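# Press front panel onto computer tower until pegs click

## Task

Mount the front panel on the computer tower's front face with its top edge upward, and push it fully in so that each of the four pegs snaps into its hole. When finished, the panel's door must be closed and the tower must be upright.

## Robot and tools

Robot: two arms, left_arm and right_arm. Each ends in a two-finger parallel gripper with a wrist camera (cam_left_wrist, cam_right_wrist, both 896x504). The fingers point along the gripper's +z axis and close along its y axis. end_effector_position is the point between the finger pads, about 1 cm short of the fingertips.

Frames: the scene frame has its origin at table-top height, midway between the nominal arm bases. +z is up, +x points out over the table, and left_arm sits on the +y side. Image left and right do not match arm names. Measured bases in the scene frame: left_arm at (+0.012, +0.244, +0.041) m, quat_wxyz (+1.000, 0, 0, -0.025); right_arm at (+0.022, -0.249, +0.002) m, quat_wxyz (+1.000, 0, 0, +0.005). Every hand position, quaternion, Hand target and wrist-camera pose is given in that arm's own base frame. The table and any fixed cameras use the scene frame. Reported poses can be off by a few centimetres, more at long reach.

Row format, used by every moving command: one flat list of 16 numbers covering both arms, even if only one moves. Order: left x, y, z, qw, qx, qy, qz, opening, then the same eight for right. x, y, z are an absolute goal in metres for end_effector_position, in that arm's base frame. The quaternion is an absolute orientation goal, w first. Opening runs from -1 (closed) to +1 (fully open, 0.094 m). Away from the ends, the fingers go to where grip_measured reads the number you send.

execute_actions(actions, cameras): actions is a list of up to 15 actions. Each action is a table of up to 15 rows, one per 1/30 s control step. A short table repeats its last row to fill 15 steps, so one action lasts 0.5 s. A target more than 0.6 m from the gripper's current position along any gripper axis gets the action refused. A malformed first action, or one failing that check, rejects the whole call. Each step, the controller limits commanded orientation to within 40 degrees of the measured one, so big turns take several actions. To hold an arm still, resend its full pose from the last result taken before it stopped, plus its intended opening. A 0 in an opening slot is a real command. Sending an empty list returns camera images and the full state. The cameras argument takes names, ["all"] or [].

move(target, speed, blend, opening_speed, grip_force, blocking, cameras): target is one 16-number row or a list of up to 15 rows, with no 0.6 m limit. Each gripper travels in a straight line from its Hand target, and all arms arrive together. Nothing avoids obstacles or the other arm, and the total is capped at 10 s. speed: m/s, 0.002 to 4.3, default 0.25; turning is limited to twice that in rad/s. Give one value or one per target. blend: corner rounding in metres for a list of targets; 0 means stop at each one. opening_speed: finger rate per second on the -1..+1 scale, at least 0.2. Use it to close gently. grip_force: newtons per pad, 10 to 50, one value or one per arm. It persists, and each scene starts at 50. blocking=false returns after about 0.5 s while motion continues; a new move replaces the running one. The result has a 'move:' line giving the ending (done, off_target, moving, held, fault) and any limits (paced = pose clipped, held = steps withheld). Arms not named in the ending are done.

wait(seconds 0 to 10) lets time pass while the last commands hold. stop() brakes a running move. zoom_image(camera, region=[x0,y0,x1,y1]) enlarges part of the latest image from one wrist camera, at most 504x504 pixels. read_manual gives licence texts only. finished_scene(scene) ends the current scene (1 or 2) for good. Call it only once the panel is seated and stays that way with the robot hands-off.

Result lines: end_effector_position and end_effector_quat_wxyz per arm; Hand target (where the arm is actually being driven, possibly short of your command); Tool commands; grip_measured (measured opening on the command scale; reads a little wide when empty, about 3 mm narrow on a squeezed hard part); grip_effort_nm (gripper motor effort, negative = closing; not the pad force); joint positions, velocities and torques (torques include gravity and per-arm offsets); motor temperatures; and step readings for execute_actions calls. Resting a few cm off the command in free air is normal friction or sag, not contact.

Time passes while you think, and a running move keeps going meanwhile.

Cautions: never drop the panel or tower, or let anything leave the table. Move slowly near contact, since a faster approach or a target set deeper past contact pushes harder. Keep the tower upright while pressing. Any contact or squeeze between the two arms, including one gripper closing on the other's fingers, can fail the scene. Route paths around an arm's own base, not close past it. Holding loads, stretched-out poses or pushing at unreachable targets heats motors: MOTOR HOT appears at 85 °C, and at 100 °C the arm goes limp for 30 to 60 s. Loose objects may occasionally be nudged by something.

Each tool is called after "Call:" in YAML: its name, and indented under it one key for each argument.

## Session

Call:
execute_actions:
  actions: []

Scene clock: 0.00 s.
left_arm: end_effector_position=(+0.8131, +0.0516, +0.2914) grip_measured=+1.000 grip_effort_nm=n/a end_effector_quat_wxyz=(+0.324, +0.013, +0.943, -0.078) | right_arm: end_effector_position=(+0.4042, -0.0459, +0.3106) grip_measured=+1.000 grip_effort_nm=n/a end_effector_quat_wxyz=(+0.656, +0.407, +0.612, -0.171)
Joint positions: left_arm=[0.111 2.179 2.399 -1.143 0.224 0.063 0.094] | right_arm=[0.283 1.003 0.605 0.215 1.118 0.497 0.094]
Joint velocities: within noise
Joint torques (N m): no reading
Motor temperatures (°C): left_arm=[25 29 26 29 26 25 26] | right_arm=[23 28 26 23 26 24 27]
Heat: left arm: hottest shoulder 29 °C; right arm: hottest shoulder 28 °C.
Hand target: left_arm +0.8174, +0.0521, +0.2993; +0.334, +0.014, +0.939, -0.077 | right_arm +0.4084, -0.0447, +0.3249; +0.664, +0.412, +0.603, -0.162
Tool commands: left_gripper/opening=+1.0 right_gripper/opening=+1.0

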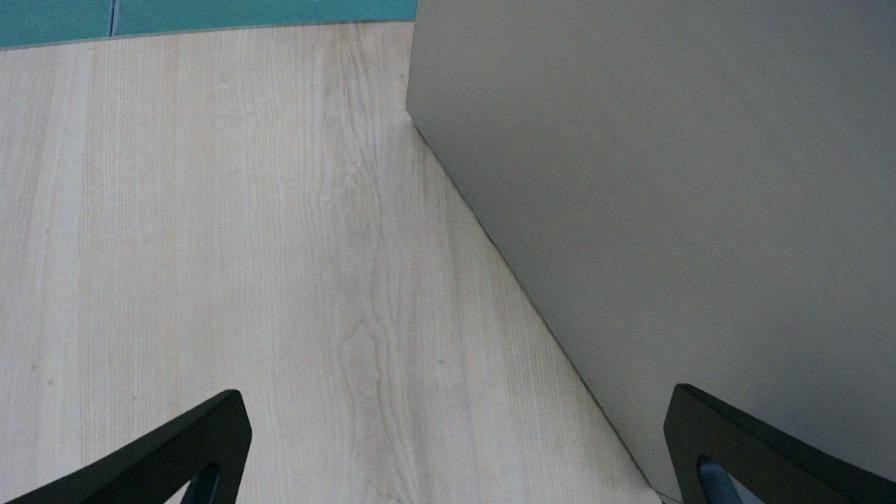

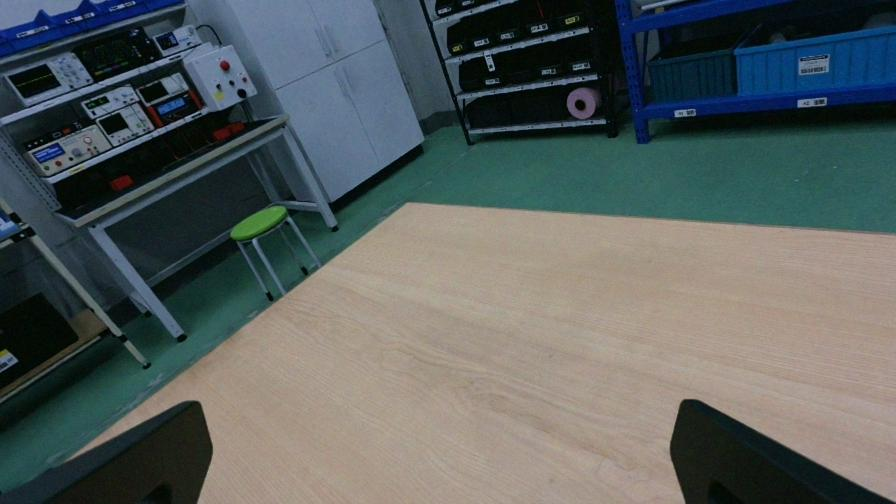

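Call:
move:
  target: [0.8131,0.0516,0.2914,0.324,0.013,0.943,-0.078,1,0.35,-0.05,0.42,0.613,-0.231,0.731,0.193,1]
  speed: 0.4
  cameras: ["cam_right_wrist"]

Scene clock: 31.53 s.
left_arm: end_effector_position=(+0.8131, +0.0516, +0.2914) grip_measured=+1.000 grip_effort_nm=-0.03 end_effector_quat_wxyz=(+0.324, +0.013, +0.943, -0.078) | right_arm: end_effector_position=(+0.3461, -0.0437, +0.3937) grip_measured=+1.000 grip_effort_nm=0.01 end_effector_quat_wxyz=(+0.601, -0.218, +0.740, +0.212)
Joint positions: left_arm=[0.111 2.179 2.399 -1.143 0.224 0.063 0.094] | right_arm=[-0.604 0.8 0.837 -0.559 -1.182 -0.437 0.094]
Joint torques (N m): left_arm=[0.62 -20.78 9.35 1.54 0.11 0.06] | right_arm=[-1.9 -3.08 15.42 0.85 -0.43 -0.16]
Motor temperatures (°C): left_arm=[25 33 28 29 26 25 25] | right_arm=[23 28 33 23 25 24 26]
Heat: left arm: hottest shoulder 33 °C; right arm: hottest elbow 33 °C.
Hand target: left_arm +0.8131, +0.0517, +0.2912; +0.324, +0.013, +0.943, -0.078 | right_arm +0.3489, -0.0495, +0.4194; +0.613, -0.230, +0.731, +0.193
Off the commanded pose: left_arm 0.000 m, 0 deg | right_arm 0.027 m, 3 deg.
move: off_target (right_arm)
camera_calibration:
cam_right_wrist: T_world_to_cam=[[0.56197, -0.825405, -0.0538155, -0.210838], [-0.511014, -0.295287, -0.807261, 0.520309], [0.650427, 0.481157, -0.587736, 0.116257], [0, 0, 0, 1]] pos_world=[0.308753, -0.0763244, 0.477007]
Images, in order (width x height): cam_right_wrist 896x504.

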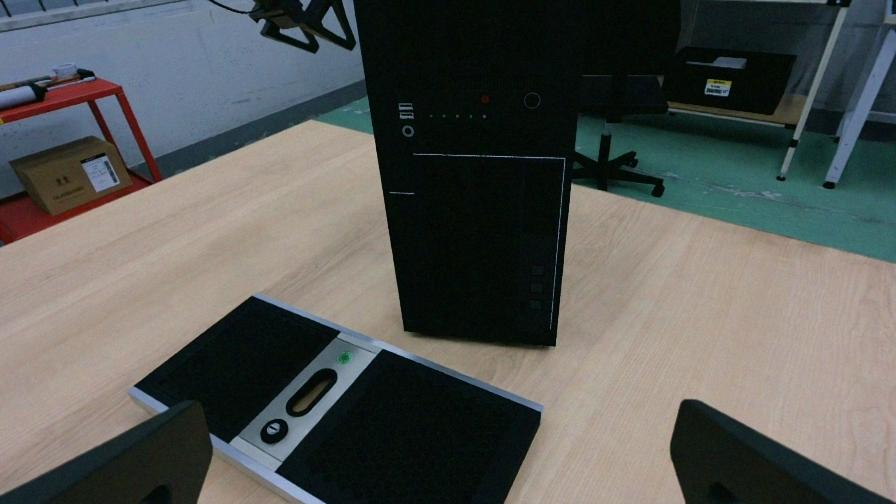

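Call:
zoom_image:
  camera: "cam_right_wrist"
  region: [110, 270, 570, 504]

Call:
zoom_image:
  camera: "cam_right_wrist"
  region: [350, 40, 610, 370]

Scaled by 1.096 from the camera's 896x504 image, which has a finer 1280x720 frame.

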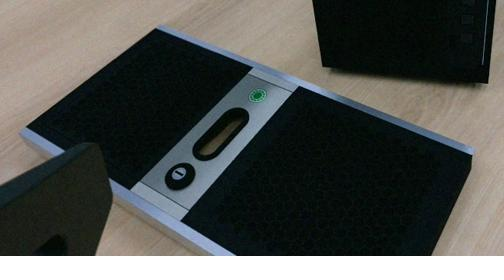

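Scaled by 1.527 from the camera's 896x504 image, which has a finer 1280x720 frame.

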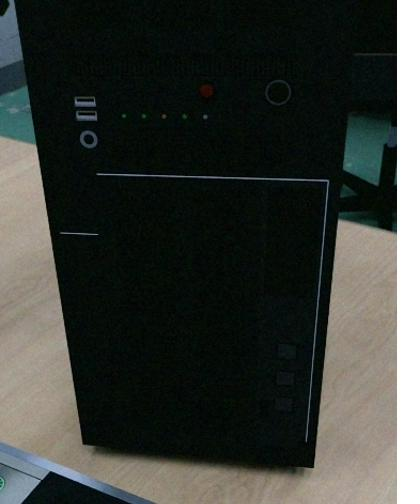

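Call:
move:
  target:
    - [0.6,0.0,0.33,0.301,0,0.954,0,1,0.388,0.0,0.30,0.749,-0.134,0.629,0.159,1]
    - [0.458,-0.172,0.31,0.301,0,0.954,0,1,0.388,0.03,0.29,0.749,-0.134,0.629,0.159,1]
  speed: 0.4
  blend: 0.05
  cameras: ["all"]

Scene clock: 73.87 s.
left_arm: end_effector_position=(+0.4581, -0.1709, +0.3045) grip_measured=+1.000 grip_effort_nm=-0.03 end_effector_quat_wxyz=(+0.293, +0.006, +0.956, +0.005) | right_arm: end_effector_position=(+0.3878, +0.0255, +0.2901) grip_measured=+1.000 grip_effort_nm=0.01 end_effector_quat_wxyz=(+0.749, -0.134, +0.631, +0.151)
Joint positions: left_arm=[-0.444 1.282 1.28 -1.022 -0.248 -0.361 0.094] | right_arm=[-0.181 0.954 0.301 0.854 -0.581 0.101 0.094]
Joint torques (N m): left_arm=[-0.15 -8.94 9.26 1.89 -0.3 -0.08] | right_arm=[-0.44 -3.66 8.54 1.94 0.23 0.08]
Motor temperatures (°C): left_arm=[25 35 30 29 26 24 25] | right_arm=[23 28 39 23 25 24 26]
Heat: left arm: hottest shoulder 35 °C; right arm: hottest elbow 39 °C.
Hand target: left_arm +0.4580, -0.1720, +0.3101; +0.301, +0.000, +0.954, +0.000 | right_arm +0.3880, +0.0300, +0.2900; +0.749, -0.134, +0.629, +0.159
Off the commanded pose: left_arm 0.006 m, 1 deg | right_arm 0.005 m, 1 deg.
move: done
camera_calibration:
cam_left_wrist: T_world_to_cam=[[-0.0168093, -0.999635, -0.0211656, -0.155544], [-0.987472, 0.0199191, -0.156531, 0.542247], [0.156895, 0.0182693, -0.987446, 0.321513], [0, 0, 0, 1]] pos_world=[0.482396, -0.172162, 0.399063]
cam_right_wrist: T_world_to_cam=[[0.381241, -0.924474, 0.00168709, -0.12619], [-0.246372, -0.103359, -0.963648, 0.416253], [0.891042, 0.366967, -0.26717, -0.18837], [0, 0, 0, 1]] pos_world=[0.318508, -0.00451015, 0.351007]

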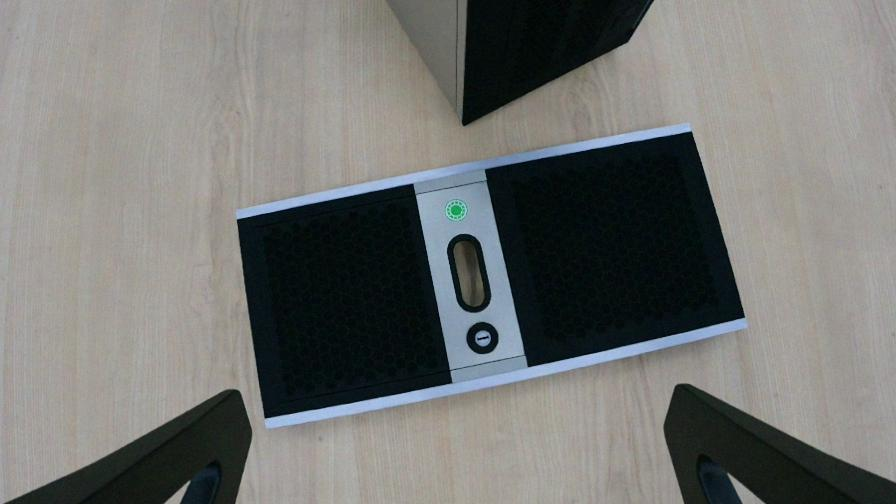

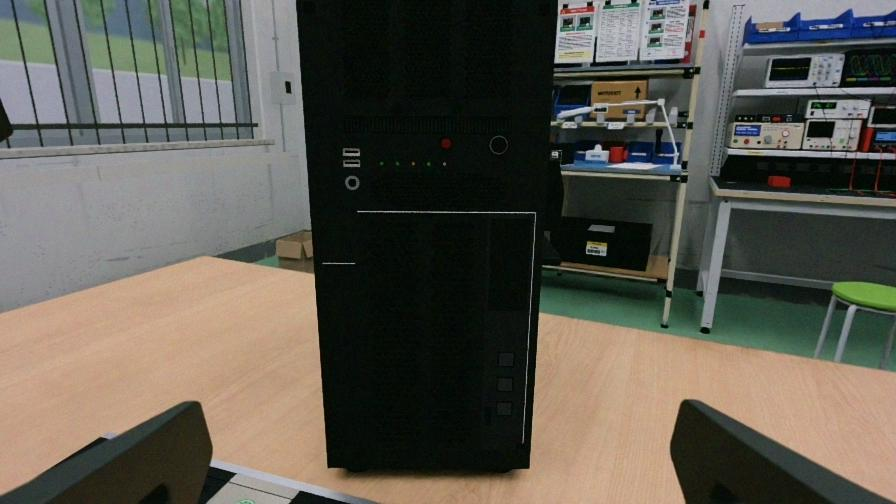

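Call:
zoom_image:
  camera: "cam_left_wrist"
  region: [220, 110, 500, 440]

Call:
zoom_image:
  camera: "cam_left_wrist"
  region: [480, 100, 760, 380]

Call:
zoom_image:
  camera: "cam_right_wrist"
  region: [290, 0, 570, 280]

Call:
zoom_image:
  camera: "cam_right_wrist"
  region: [290, 220, 570, 500]

Scaled by 1.527 from the camera's 896x504 image, which has a finer 1280x720 frame.

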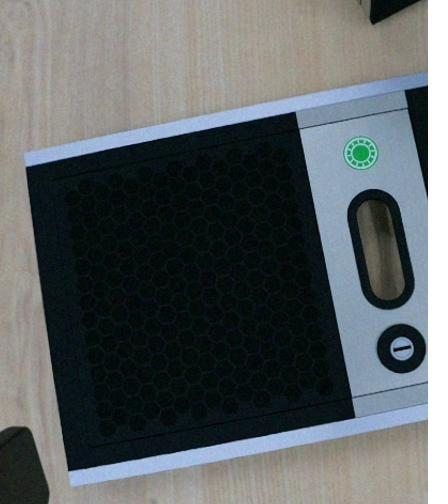

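Scaled by 1.800 from the camera's 896x504 image, which has a finer 1280x720 frame.

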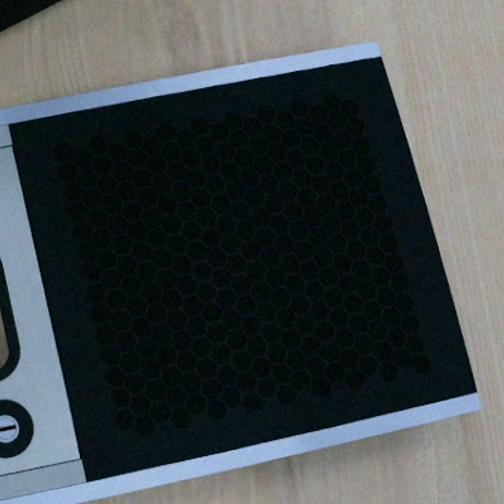

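Scaled by 1.800 from the camera's 896x504 image, which has a finer 1280x720 frame.

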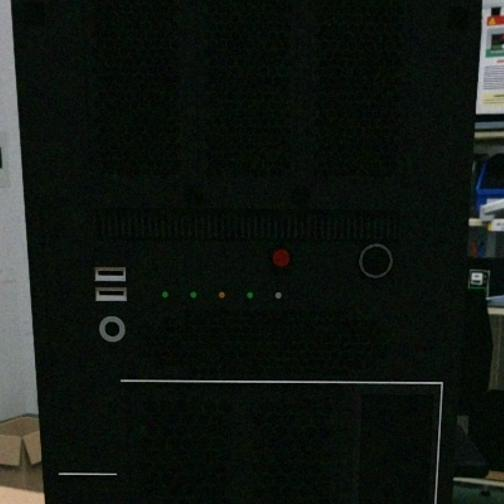

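Scaled by 1.800 from the camera's 896x504 image, which has a finer 1280x720 frame.

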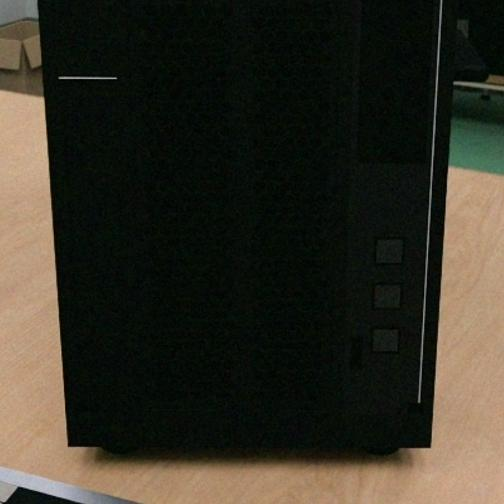

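Call:
move:
  target:
    - [0.458,-0.172,0.31,0.301,0,0.954,0,1,0.45,-0.13,0.2,0.542,-0.455,0.455,0.542,1]
    - [0.458,-0.172,0.31,0.301,0,0.954,0,1,0.52,-0.13,0.065,0.542,-0.455,0.455,0.542,1]
  speed: 0.4
  blend: 0.03
  cameras: ["cam_right_wrist"]

Scene clock: 108.20 s.
left_arm: end_effector_position=(+0.4581, -0.1709, +0.3045) grip_measured=+1.000 grip_effort_nm=-0.03 end_effector_quat_wxyz=(+0.293, +0.006, +0.956, +0.005) | right_arm: end_effector_position=(+0.5123, -0.1282, +0.0585) grip_measured=+1.000 grip_effort_nm=0.00 end_effector_quat_wxyz=(+0.609, -0.299, +0.640, +0.360)
Joint positions: left_arm=[-0.444 1.282 1.28 -1.022 -0.248 -0.361 0.094] | right_arm=[-0.58 2.165 0.947 1.362 -1.551 0.24 0.094]
Joint torques (N m): left_arm=[-0.09 -9.29 9.24 1.89 -0.3 -0.09] | right_arm=[-0.62 -15.62 6.35 1.35 0.01 -0.06]
Heat: left arm: hottest elbow 33 °C; right arm: hottest elbow 36 °C.
Hand target: left_arm +0.4579, -0.1720, +0.3101; +0.301, +0.000, +0.954, +0.000 | right_arm +0.5200, -0.1295, +0.0650; +0.615, -0.315, +0.632, +0.351
Off the commanded pose: left_arm 0.006 m, 1 deg | right_arm 0.010 m, 36 deg.
joint sent to its limit (right arm) — joint 5 (wrist yaw), lower limit. The joint targets are off in orientation, not in position.
move: off_target (right_arm)
camera_calibration:
cam_right_wrist: T_world_to_cam=[[0.812008, -0.574614, -0.102285, -0.485154], [-0.319977, -0.291717, -0.901397, 0.217797], [0.488116, 0.76467, -0.42074, -0.0384622], [0, 0, 0, 1]] pos_world=[0.482413, -0.18583, 0.130514]
Images, in order (width x height): cam_right_wrist 896x504.

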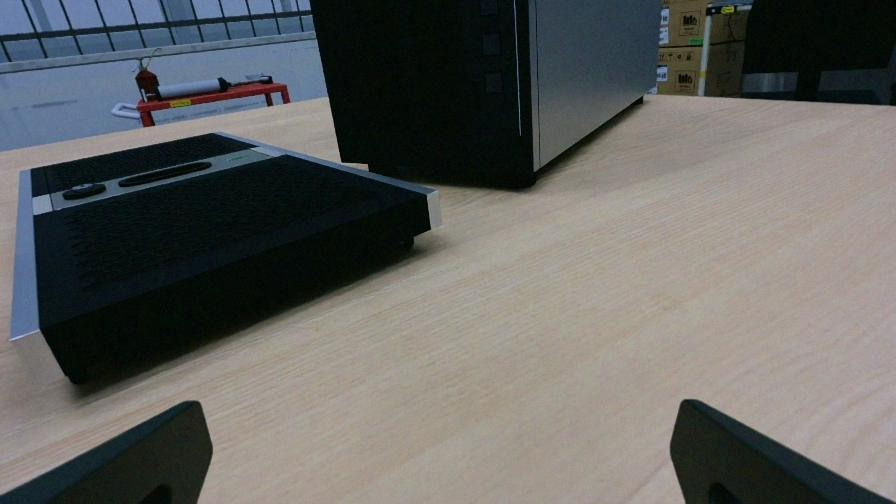

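Call:
zoom_image:
  camera: "cam_right_wrist"
  region: [0, 120, 460, 400]

Call:
zoom_image:
  camera: "cam_right_wrist"
  region: [380, 150, 460, 270]

Scaled by 1.096 from the camera's 896x504 image, which has a finer 1280x720 frame.

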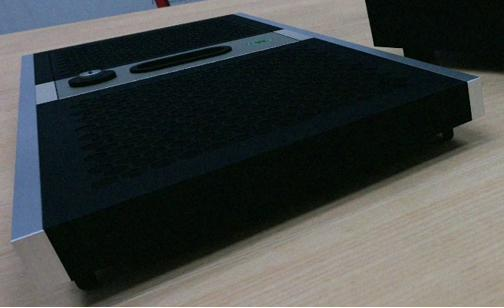

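Scaled by 4.200 from the camera's 896x504 image, which has a finer 1280x720 frame.

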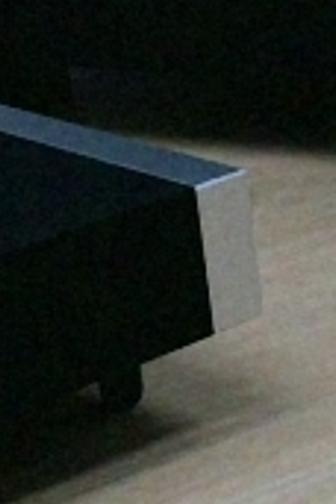

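Call:
move:
  target:
    - [0.458,-0.172,0.31,0.301,0,0.954,0,1,0.45,-0.13,0.2,0.65,-0.3,0.6,0.35,1]
    - [0.458,-0.172,0.31,0.301,0,0.954,0,1,0.42,0.05,0.37,0.749,-0.134,0.629,0.159,1]
  speed: 0.4
  blend: 0.05
  cameras: ["cam_right_wrist"]

Call:
zoom_image:
  camera: "cam_right_wrist"
  region: [280, 20, 480, 220]

Call:
zoom_image:
  camera: "cam_right_wrist"
  region: [400, 20, 600, 220]

Call:
zoom_image:
  camera: "cam_right_wrist"
  region: [300, 320, 600, 504]

Scene clock: 164.30 s.
left_arm: end_effector_position=(+0.4581, -0.1709, +0.3045) grip_measured=+1.000 grip_effort_nm=-0.03 end_effector_quat_wxyz=(+0.293, +0.006, +0.956, +0.005) | right_arm: end_effector_position=(+0.4156, +0.0451, +0.3413) grip_measured=+1.000 grip_effort_nm=0.00 end_effector_quat_wxyz=(+0.734, -0.121, +0.648, +0.165)
Joint positions: left_arm=[-0.444 1.282 1.28 -1.022 -0.248 -0.361 0.094] | right_arm=[-0.087 0.896 0.461 0.584 -0.488 0.106 0.094]
Joint torques (N m): left_arm=[-0.21 -9.11 9.33 1.81 -0.29 -0.08] | right_arm=[-0.67 -5.13 13.76 1.07 0.19 -0.22]
Motor temperatures (°C): left_arm=[25 30 34 29 25 23 25] | right_arm=[23 32 33 23 24 23 25]
Heat: left arm: hottest elbow 34 °C; right arm: hottest elbow 33 °C.
Hand target: left_arm +0.4579, -0.1720, +0.3101; +0.301, +0.000, +0.954, +0.000 | right_arm +0.4185, +0.0497, +0.3698; +0.749, -0.134, +0.629, +0.159
Off the commanded pose: left_arm 0.006 m, 1 deg | right_arm 0.029 m, 3 deg.
move: off_target (right_arm)
camera_calibration:
cam_right_wrist: T_world_to_cam=[[0.383245, -0.922609, -0.0437634, -0.104168], [-0.295006, -0.0773686, -0.952358, 0.489616], [0.875269, 0.377897, -0.301826, -0.188876], [0, 0, 0, 1]] pos_world=[0.349679, 0.0131499, 0.404723]
Images, in order (width x height): cam_right_wrist 896x504.

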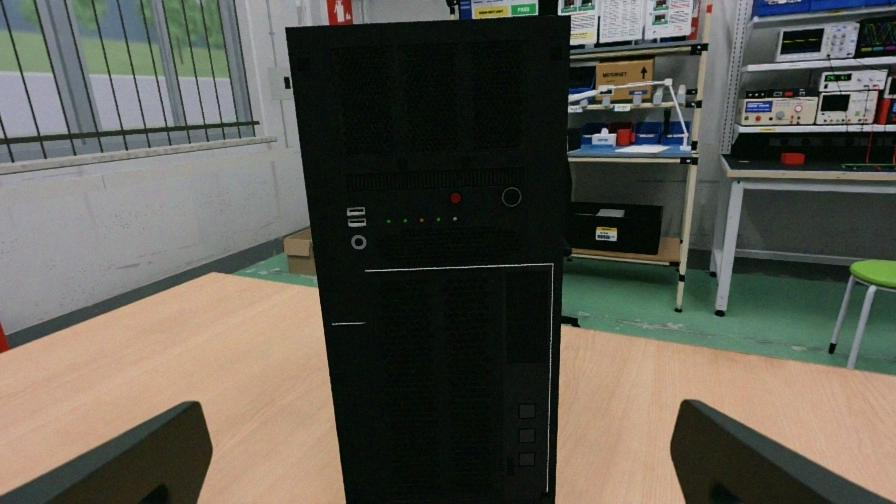

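Scaled by 2.520 from the camera's 896x504 image, which has a finer 1280x720 frame.

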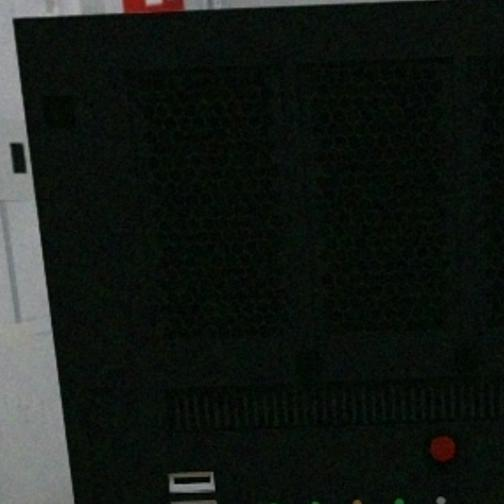

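Scaled by 2.520 from the camera's 896x504 image, which has a finer 1280x720 frame.

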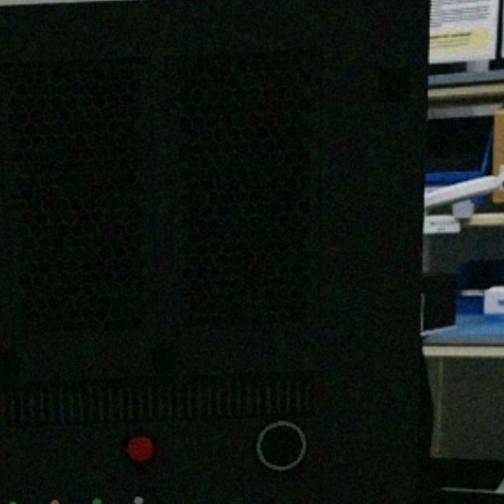

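Scaled by 1.680 from the camera's 896x504 image, which has a finer 1280x720 frame.

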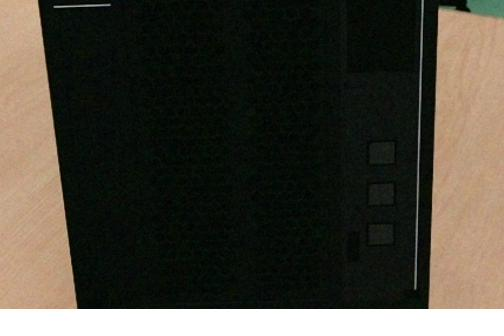

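Call:
move:
  target:
    - [0.43,0.17,0.2,0.646,0.345,0.542,-0.412,1,0.42,0.05,0.37,0.749,-0.134,0.629,0.159,1]
    - [0.43,0.17,0.025,0.646,0.345,0.542,-0.412,1,0.42,0.05,0.37,0.749,-0.134,0.629,0.159,1]
  speed: 0.4
  blend: 0.03
  cameras: ["cam_left_wrist"]

Call:
zoom_image:
  camera: "cam_left_wrist"
  region: [400, 140, 896, 400]

Scene clock: 186.17 s.
left_arm: end_effector_position=(+0.4246, +0.1641, +0.0249) grip_measured=+1.000 grip_effort_nm=-0.04 end_effector_quat_wxyz=(+0.639, +0.256, +0.662, -0.296) | right_arm: end_effector_position=(+0.4149, +0.0451, +0.3426) grip_measured=+1.000 grip_effort_nm=0.00 end_effector_quat_wxyz=(+0.735, -0.122, +0.647, +0.164)
Joint positions: left_arm=[0.762 2.012 0.786 0.32 1.563 0.842 0.094] | right_arm=[-0.087 0.893 0.461 0.584 -0.488 0.106 0.094]
Joint torques (N m): left_arm=[-0.03 -11.28 4.98 1.68 0.67 0.11] | right_arm=[-0.56 -5.13 13.75 1.09 0.22 -0.21]
Heat: left arm: hottest elbow 34 °C; right arm: hottest elbow 35 °C.
Hand target: left_arm +0.4304, +0.1695, +0.0251; +0.644, +0.267, +0.657, -0.286 | right_arm +0.4185, +0.0497, +0.3698; +0.749, -0.134, +0.629, +0.159
Off the commanded pose: left_arm 0.008 m, 22 deg | right_arm 0.028 m, 3 deg.
joint sent to its limit (left arm) — joint 5 (wrist yaw), upper limit. The joint targets are off in orientation, not in position.
move: off_target (left_arm, right_arm)
camera_calibration:
cam_left_wrist: T_world_to_cam=[[-0.717025, -0.695012, 0.0532412, 0.418231], [-0.333345, 0.274816, -0.901863, 0.157611], [0.612174, -0.664406, -0.428728, -0.0506073], [0, 0, 0, 1]] pos_world=[0.383401, 0.213738, 0.0981797]
Images, in order (width x height): cam_left_wrist 896x504.

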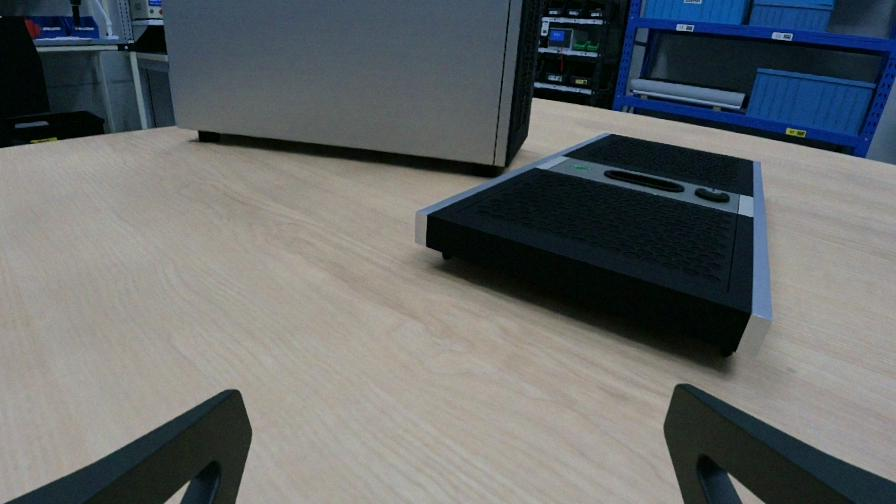

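Scaled by 1.016 from the camera's 896x504 image, which has a finer 1280x720 frame.

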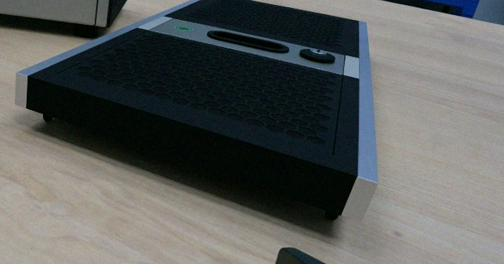

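Call:
zoom_image:
  camera: "cam_left_wrist"
  region: [400, 190, 500, 280]

Call:
zoom_image:
  camera: "cam_left_wrist"
  region: [690, 280, 790, 370]

Call:
zoom_image:
  camera: "cam_left_wrist"
  region: [480, 130, 600, 230]

Scaled by 5.040 from the camera's 896x504 image, which has a finer 1280x720 frame.

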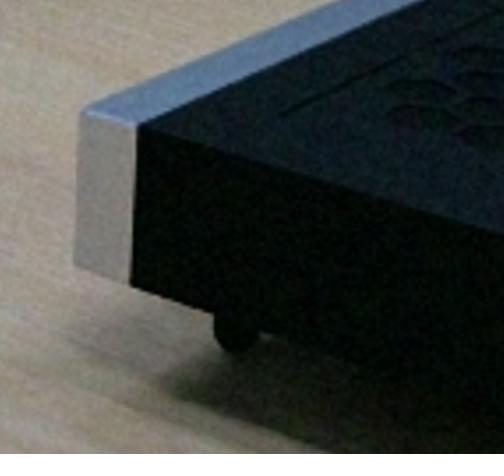

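Scaled by 5.040 from the camera's 896x504 image, which has a finer 1280x720 frame.

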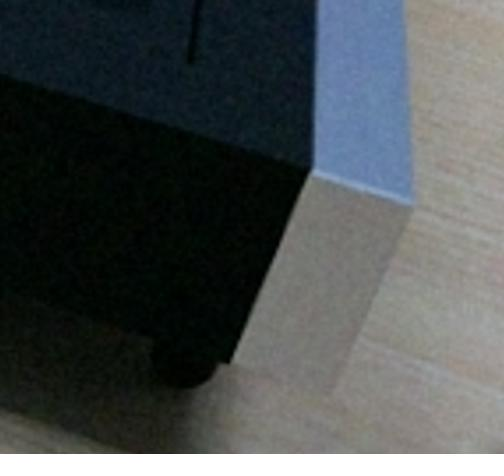

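Scaled by 4.200 from the camera's 896x504 image, which has a finer 1280x720 frame.

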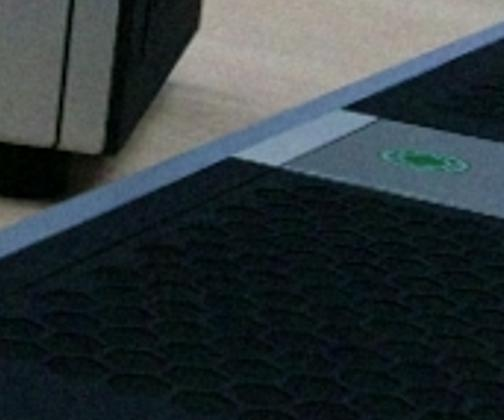

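Call:
move:
  target:
    - [0.43,0.14,0.18,0.5,0.15,0.8,-0.15,1,0.40,-0.08,0.33,0.749,-0.134,0.629,0.159,1]
    - [0.477,-0.20,0.13,0.301,0,0.954,0,1,0.40,-0.1,0.32,0.749,-0.134,0.629,0.159,1]
  speed: 0.4
  blend: 0.03
  cameras: ["cam_left_wrist"]

Call:
zoom_image:
  camera: "cam_left_wrist"
  region: [300, 0, 600, 300]

Call:
zoom_image:
  camera: "cam_left_wrist"
  region: [0, 0, 400, 400]

Scene clock: 234.30 s.
left_arm: end_effector_position=(+0.4615, -0.1942, +0.1199) grip_measured=+1.000 grip_effort_nm=-0.04 end_effector_quat_wxyz=(+0.294, +0.009, +0.956, +0.004) | right_arm: end_effector_position=(+0.3985, -0.0935, +0.3148) grip_measured=+1.000 grip_effort_nm=0.00 end_effector_quat_wxyz=(+0.745, -0.135, +0.633, +0.162)
Joint positions: left_arm=[-0.49 1.445 0.932 -0.519 -0.27 -0.396 0.094] | right_arm=[-0.595 1.134 0.461 0.979 -0.999 0.263 0.094]
Joint torques (N m): left_arm=[0.26 -7.82 11.41 1.22 -0.32 -0.1] | right_arm=[-2.32 -5.71 9.29 1.57 0.1 0.11]
Motor temperatures (°C): left_arm=[25 30 31 28 25 23 25] | right_arm=[23 29 39 23 24 23 25]
Heat: left arm: hottest elbow 31 °C; right arm: hottest elbow 39 °C.
Hand target: left_arm +0.4764, -0.1996, +0.1301; +0.301, +0.000, +0.954, +0.000 | right_arm +0.3999, -0.1000, +0.3200; +0.749, -0.134, +0.629, +0.159
Off the commanded pose: left_arm 0.019 m, 1 deg | right_arm 0.008 m, 1 deg.
move: off_target (left_arm)
camera_calibration:
cam_left_wrist: T_world_to_cam=[[-0.0235495, -0.999498, -0.0211877, -0.179589], [-0.98695, 0.0266204, -0.15881, 0.518437], [0.159295, 0.0171713, -0.987082, 0.137816], [0, 0, 0, 1]] pos_world=[0.485489, -0.195666, 0.214564]
Images, in order (width x height): cam_left_wrist 896x504.

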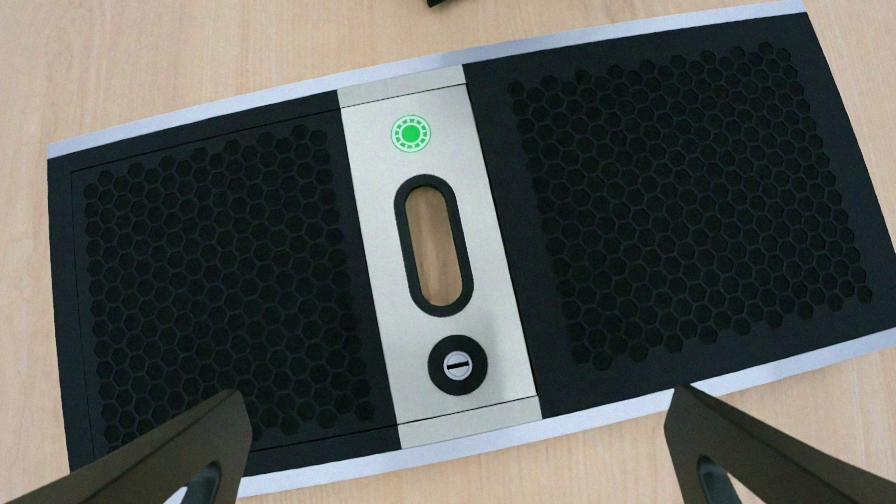

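Scaled by 1.680 from the camera's 896x504 image, which has a finer 1280x720 frame.

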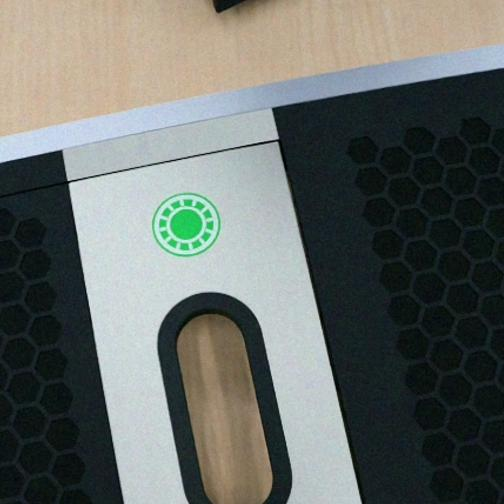

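Scaled by 1.260 from the camera's 896x504 image, which has a finer 1280x720 frame.

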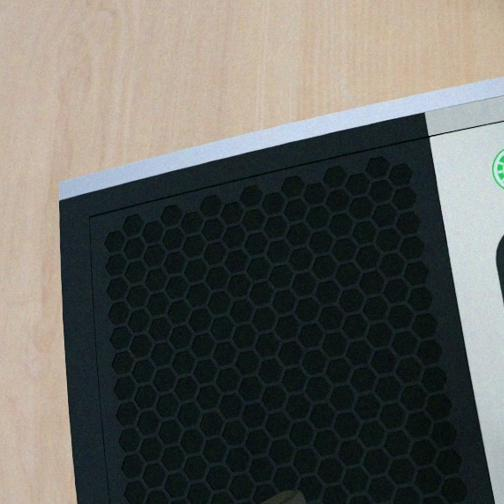

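Call:
move:
  target:
    - [0.40,0.0,0.25,0.40,0.15,0.88,-0.1,1,0.42,0.0,0.32,0.3,-0.55,0.70,0.2,1]
    - [0.33,0.12,0.25,0.539,0.28,0.77,-0.196,1,0.555,0.284,0.22,0,-0.737,0.676,0,1]
  speed: 0.4
  blend: 0.03
  cameras: ["all"]

Scene clock: 297.23 s.
left_arm: end_effector_position=(+0.3217, +0.1085, +0.2379) grip_measured=+1.000 grip_effort_nm=-0.04 end_effector_quat_wxyz=(+0.535, +0.271, +0.773, -0.209) | right_arm: end_effector_position=(+0.5422, +0.2838, +0.2041) grip_measured=+1.000 grip_effort_nm=-0.01 end_effector_quat_wxyz=(+0.017, +0.744, -0.668, -0.008)
Joint positions: left_arm=[0.829 1.146 0.791 -1.129 1.222 1.443 0.094] | right_arm=[0.482 1.994 2.004 -1.618 -0.003 -1.196 0.094]
Joint torques (N m): left_arm=[0.56 -3.78 11.25 0.49 0.73 0.12] | right_arm=[-1.96 -18.67 13.7 -0.59 0.04 0.06]
Motor temperatures (°C): left_arm=[25 30 37 28 25 22 25] | right_arm=[23 28 37 23 24 23 25]
Heat: left arm: hottest elbow 37 °C; right arm: hottest elbow 37 °C.
Hand target: left_arm +0.3294, +0.1196, +0.2500; +0.539, +0.280, +0.770, -0.196 | right_arm +0.5542, +0.2836, +0.2199; +0.000, +0.737, -0.676, +0.000
Off the commanded pose: left_arm 0.019 m, 2 deg | right_arm 0.020 m, 2 deg.
move: off_target (left_arm, right_arm)
camera_calibration:
cam_left_wrist: T_world_to_cam=[[-0.643806, -0.764895, 0.0211857, 0.286093], [-0.550505, 0.443771, -0.707115, 0.335841], [0.531467, -0.466908, -0.706781, 0.137363], [0, 0, 0, 1]] pos_world=[0.296066, 0.133931, 0.328503]
cam_right_wrist: T_world_to_cam=[[0.994644, 0.101689, -0.0184965, -0.56585], [0.0996233, -0.89556, 0.433644, 0.150207], [0.0275322, -0.433164, -0.900894, 0.380802], [0, 0, 0, 1]] pos_world=[0.537371, 0.357011, 0.26746]

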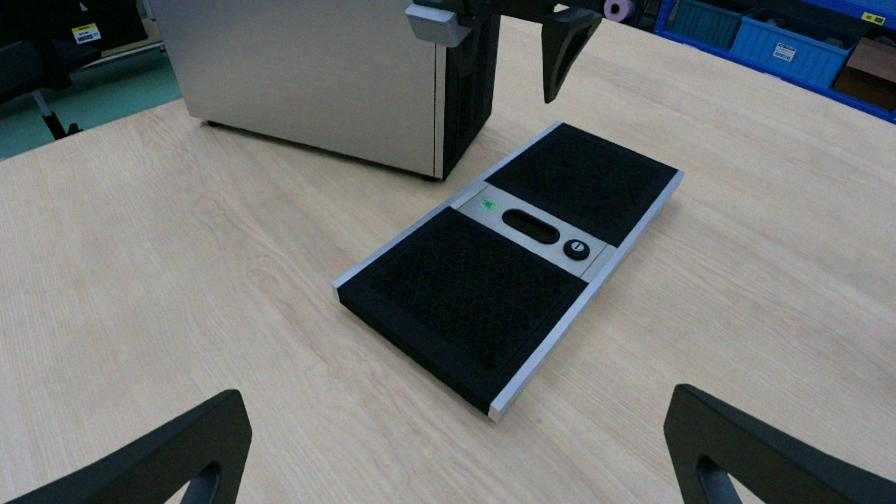

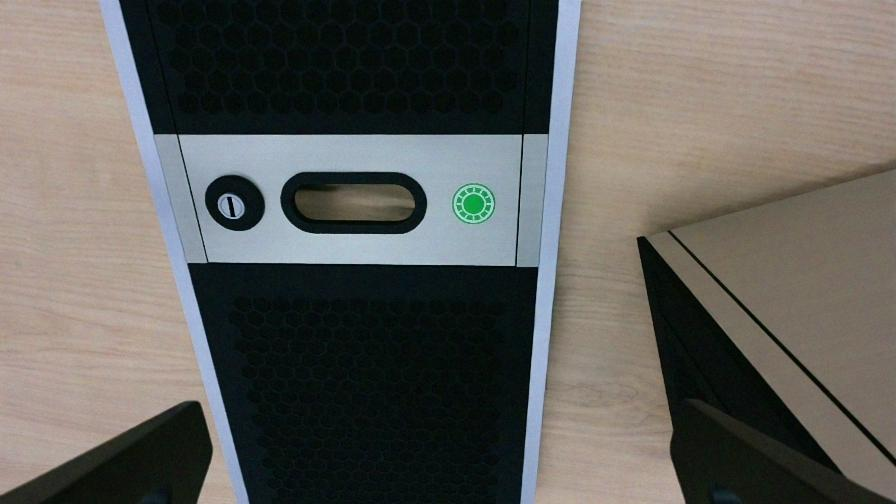

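Call:
move:
  target: [0.33,0.12,0.25,0.539,0.28,0.77,-0.196,1,0.508,0.267,0.095,0,-0.737,0.676,0,-0.5]
  speed: 0.2
  cameras: ["all"]

Call:
zoom_image:
  camera: "cam_right_wrist"
  region: [200, 200, 700, 504]

Scene clock: 346.93 s.
left_arm: end_effector_position=(+0.3217, +0.1085, +0.2379) grip_measured=+1.000 grip_effort_nm=-0.05 end_effector_quat_wxyz=(+0.535, +0.271, +0.772, -0.209) | right_arm: end_effector_position=(+0.5060, +0.2648, +0.0862) grip_measured=-0.498 grip_effort_nm=-0.10 end_effector_quat_wxyz=(+0.011, +0.740, -0.672, -0.006)
Joint positions: left_arm=[0.829 1.146 0.791 -1.129 1.222 1.444 0.094] | right_arm=[0.482 1.926 1.586 -1.255 -0.003 -1.185 0.024]
Joint torques (N m): left_arm=[0.09 -3.78 11.37 0.39 0.73 0.16] | right_arm=[-0.79 -18.73 8.57 0.23 0.05 0.09]
Heat: left arm: hottest elbow 37 °C; right arm: hottest elbow 38 °C.
Hand target: left_arm +0.3294, +0.1196, +0.2500; +0.539, +0.280, +0.770, -0.196 | right_arm +0.5079, +0.2670, +0.0950; +0.000, +0.737, -0.676, +0.000
Off the commanded pose: left_arm 0.019 m, 2 deg | right_arm 0.009 m, 2 deg.
move: off_target (left_arm)
camera_calibration:
cam_left_wrist: T_world_to_cam=[[-0.644003, -0.76475, 0.0204343, 0.286378], [-0.550064, 0.44432, -0.707113, 0.335635], [0.531685, -0.466623, -0.706805, 0.137269], [0, 0, 0, 1]] pos_world=[0.296066, 0.133931, 0.328502]
cam_right_wrist: T_world_to_cam=[[0.995853, 0.0906709, -0.00751078, -0.528706], [0.0850768, -0.898789, 0.430048, 0.1964], [0.0322422, -0.428903, -0.902775, 0.264066], [0, 0, 0, 1]] pos_world=[0.50129, 0.337719, 0.14996]

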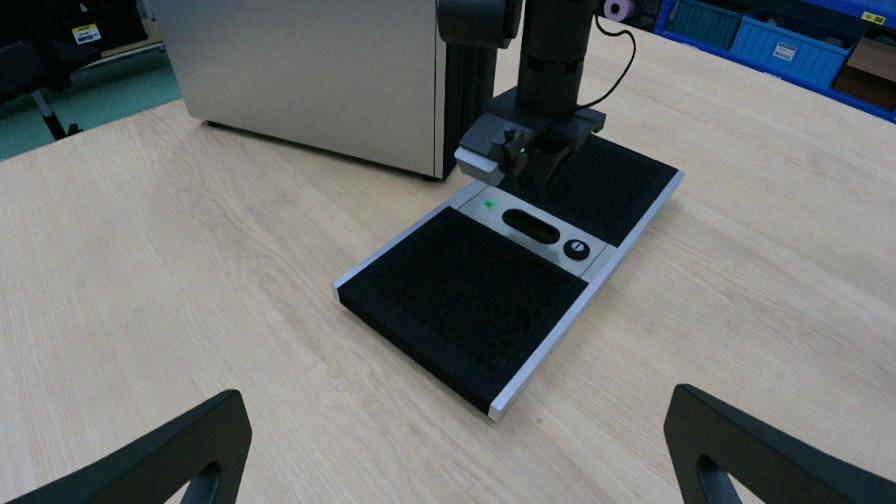

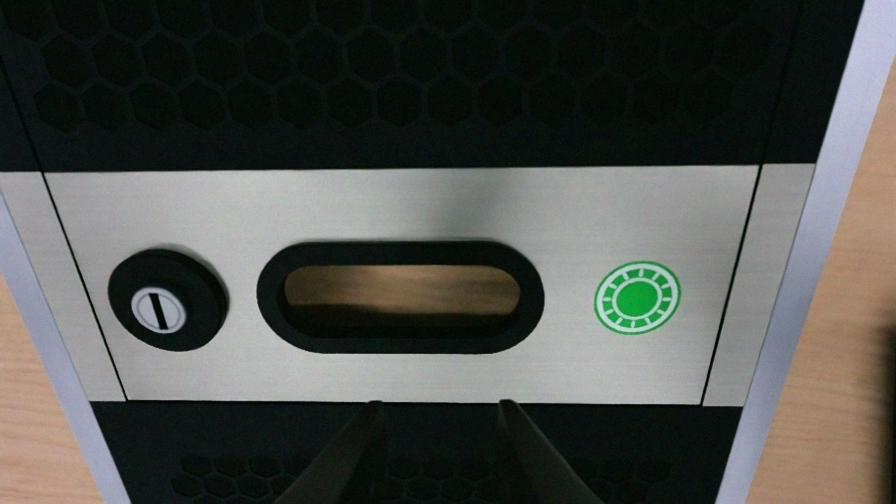

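Scaled by 1.008 from the camera's 896x504 image, which has a finer 1280x720 frame.

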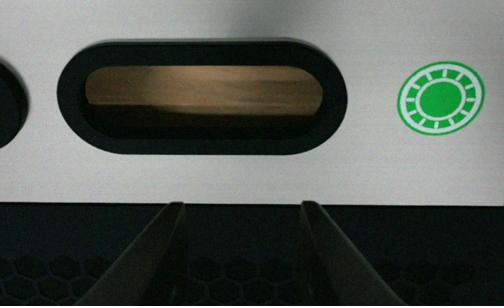

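Call:
move:
  target: [0.33,0.12,0.25,0.539,0.28,0.77,-0.196,1,0.497,0.272,0.068,0,-0.737,0.676,0,-0.5]
  speed: 0.1
  cameras: ["cam_right_wrist"]

Call:
zoom_image:
  camera: "cam_right_wrist"
  region: [250, 250, 650, 504]

Scene clock: 364.20 s.
left_arm: end_effector_position=(+0.3217, +0.1085, +0.2379) grip_measured=+1.000 grip_effort_nm=-0.04 end_effector_quat_wxyz=(+0.535, +0.271, +0.772, -0.209) | right_arm: end_effector_position=(+0.4977, +0.2656, +0.0636) grip_measured=-0.498 grip_effort_nm=-0.10 end_effector_quat_wxyz=(+0.008, +0.738, -0.675, -0.004)
Joint positions: left_arm=[0.829 1.146 0.791 -1.129 1.222 1.444 0.094] | right_arm=[0.49 1.926 1.521 -1.183 -0.003 -1.169 0.024]
Joint torques (N m): left_arm=[0.67 -3.55 11.3 0.44 0.7 0.12] | right_arm=[-1.26 -18.78 8.23 0.28 0.07 0.11]
Motor temperatures (°C): left_arm=[25 29 37 28 25 22 25] | right_arm=[23 34 38 22 24 23 24]
Heat: left arm: hottest elbow 37 °C; right arm: hottest elbow 38 °C.
Hand target: left_arm +0.3294, +0.1196, +0.2500; +0.539, +0.280, +0.770, -0.196 | right_arm +0.4970, +0.2719, +0.0680; +0.000, +0.737, -0.676, +0.000
Off the commanded pose: left_arm 0.019 m, 2 deg | right_arm 0.008 m, 1 deg.
move: off_target (left_arm)
camera_calibration:
cam_right_wrist: T_world_to_cam=[[0.996604, 0.082339, -0.0000329125, -0.519282], [0.0744476, -0.900919, 0.427554, 0.213555], [0.0351747, -0.426105, -0.90399, 0.24213], [0, 0, 0, 1]] pos_world=[0.493103, 0.338326, 0.12756]
Images, in order (width x height): cam_right_wrist 896x504.

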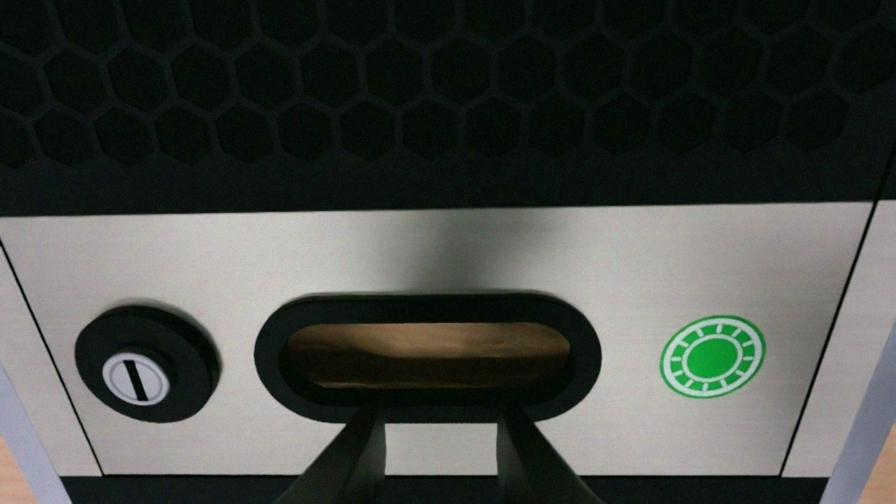

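Scaled by 1.260 from the camera's 896x504 image, which has a finer 1280x720 frame.

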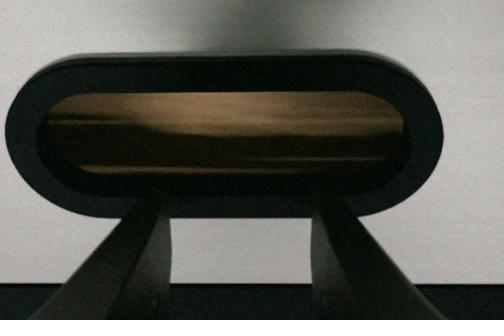

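Call:
move:
  target: [0.33,0.12,0.25,0.539,0.28,0.77,-0.196,1,0.493,0.279,0.061,0,-0.737,0.676,0,-0.5]
  speed: 0.1
  cameras: ["cam_right_wrist"]

Call:
zoom_image:
  camera: "cam_right_wrist"
  region: [250, 250, 650, 504]

Scene clock: 380.23 s.
left_arm: end_effector_position=(+0.3217, +0.1085, +0.2379) grip_measured=+1.000 grip_effort_nm=-0.04 end_effector_quat_wxyz=(+0.535, +0.271, +0.772, -0.209) | right_arm: end_effector_position=(+0.4939, +0.2734, +0.0605) grip_measured=-0.498 grip_effort_nm=-0.10 end_effector_quat_wxyz=(+0.004, +0.738, -0.675, -0.003)
Joint positions: left_arm=[0.829 1.146 0.791 -1.129 1.222 1.444 0.094] | right_arm=[0.505 1.926 1.513 -1.167 -0.003 -1.155 0.024]
Joint torques (N m): left_arm=[0.73 -3.72 11.28 0.39 0.7 0.13] | right_arm=[-0.85 -17.61 8.25 0.29 0.07 0.1]
Heat: left arm: hottest elbow 38 °C; right arm: hottest elbow 37 °C.
Hand target: left_arm +0.3294, +0.1196, +0.2500; +0.539, +0.280, +0.770, -0.196 | right_arm +0.4930, +0.2790, +0.0611; +0.000, +0.737, -0.676, +0.000
Off the commanded pose: left_arm 0.019 m, 2 deg | right_arm 0.006 m, 1 deg.
move: off_target (left_arm)
camera_calibration:
cam_right_wrist: T_world_to_cam=[[0.996454, 0.0838743, 0.00666967, -0.517007], [0.0730988, -0.902234, 0.425007, 0.223296], [0.0416648, -0.423012, -0.905166, 0.238757], [0, 0, 0, 1]] pos_world=[0.488903, 0.345826, 0.12466]
Images, in order (width x height): cam_right_wrist 896x504.

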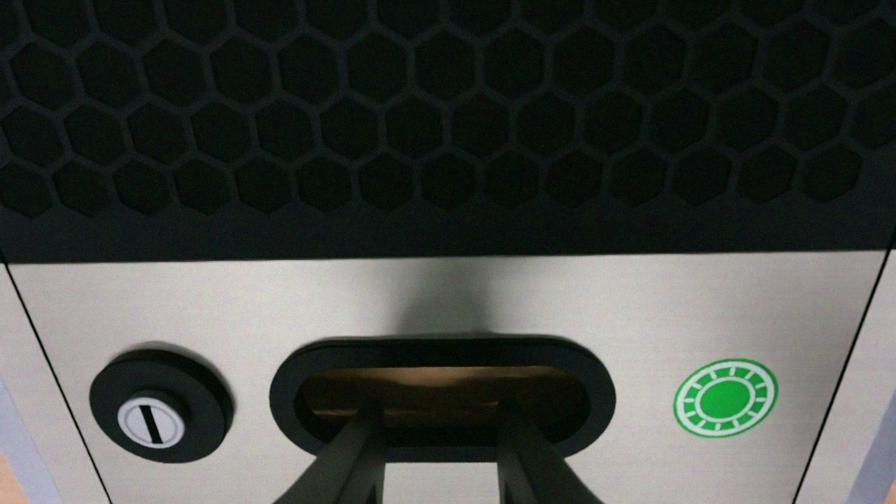

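Scaled by 1.260 from the camera's 896x504 image, which has a finer 1280x720 frame.

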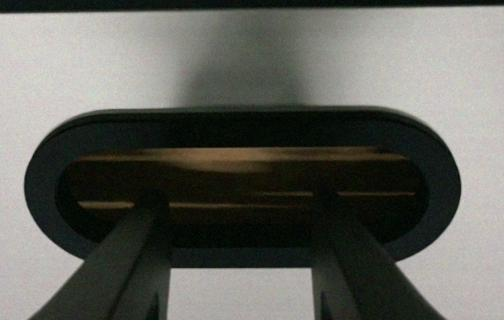

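Call:
move:
  target: [0.33,0.12,0.25,0.539,0.28,0.77,-0.196,1,0.494,0.271,0.055,0,-0.737,0.676,0,-0.5]
  speed: 0.1
  cameras: ["cam_right_wrist"]

Call:
zoom_image:
  camera: "cam_right_wrist"
  region: [250, 250, 650, 504]

Scene clock: 392.93 s.
left_arm: end_effector_position=(+0.3217, +0.1085, +0.2379) grip_measured=+1.000 grip_effort_nm=-0.04 end_effector_quat_wxyz=(+0.535, +0.271, +0.772, -0.209) | right_arm: end_effector_position=(+0.4919, +0.2722, +0.0546) grip_measured=-0.498 grip_effort_nm=-0.10 end_effector_quat_wxyz=(+0.004, +0.738, -0.675, -0.003)
Joint positions: left_arm=[0.829 1.146 0.791 -1.129 1.222 1.444 0.094] | right_arm=[0.505 1.926 1.496 -1.149 -0.003 -1.154 0.024]
Joint torques (N m): left_arm=[0.62 -3.37 11.29 0.4 0.72 0.13] | right_arm=[-1.32 -18.26 8.05 0.28 0.07 -0.06]
Heat: left arm: hottest elbow 38 °C; right arm: hottest elbow 37 °C.
Hand target: left_arm +0.3294, +0.1196, +0.2500; +0.539, +0.280, +0.770, -0.196 | right_arm +0.4940, +0.2710, +0.0550; +0.000, +0.737, -0.676, +0.000
Off the commanded pose: left_arm 0.019 m, 2 deg | right_arm 0.002 m, 1 deg.
move: off_target (left_arm)
camera_calibration:
cam_right_wrist: T_world_to_cam=[[0.99651, 0.0831195, 0.00771218, -0.514675], [0.071991, -0.902493, 0.424646, 0.225636], [0.0422565, -0.422609, -0.905327, 0.232631], [0, 0, 0, 1]] pos_world=[0.486805, 0.344726, 0.118761]
Images, in order (width x height): cam_right_wrist 896x504.

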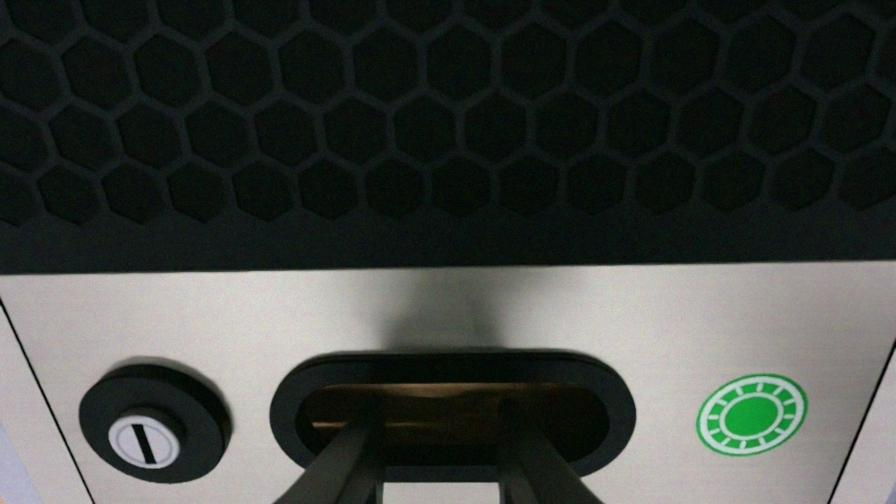

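Scaled by 1.260 from the camera's 896x504 image, which has a finer 1280x720 frame.

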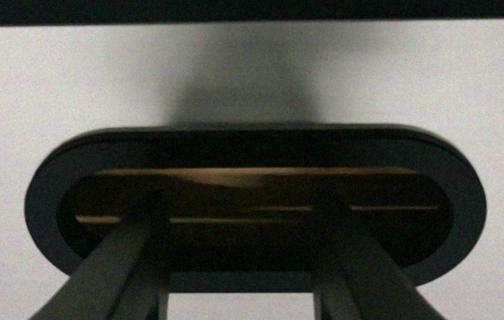

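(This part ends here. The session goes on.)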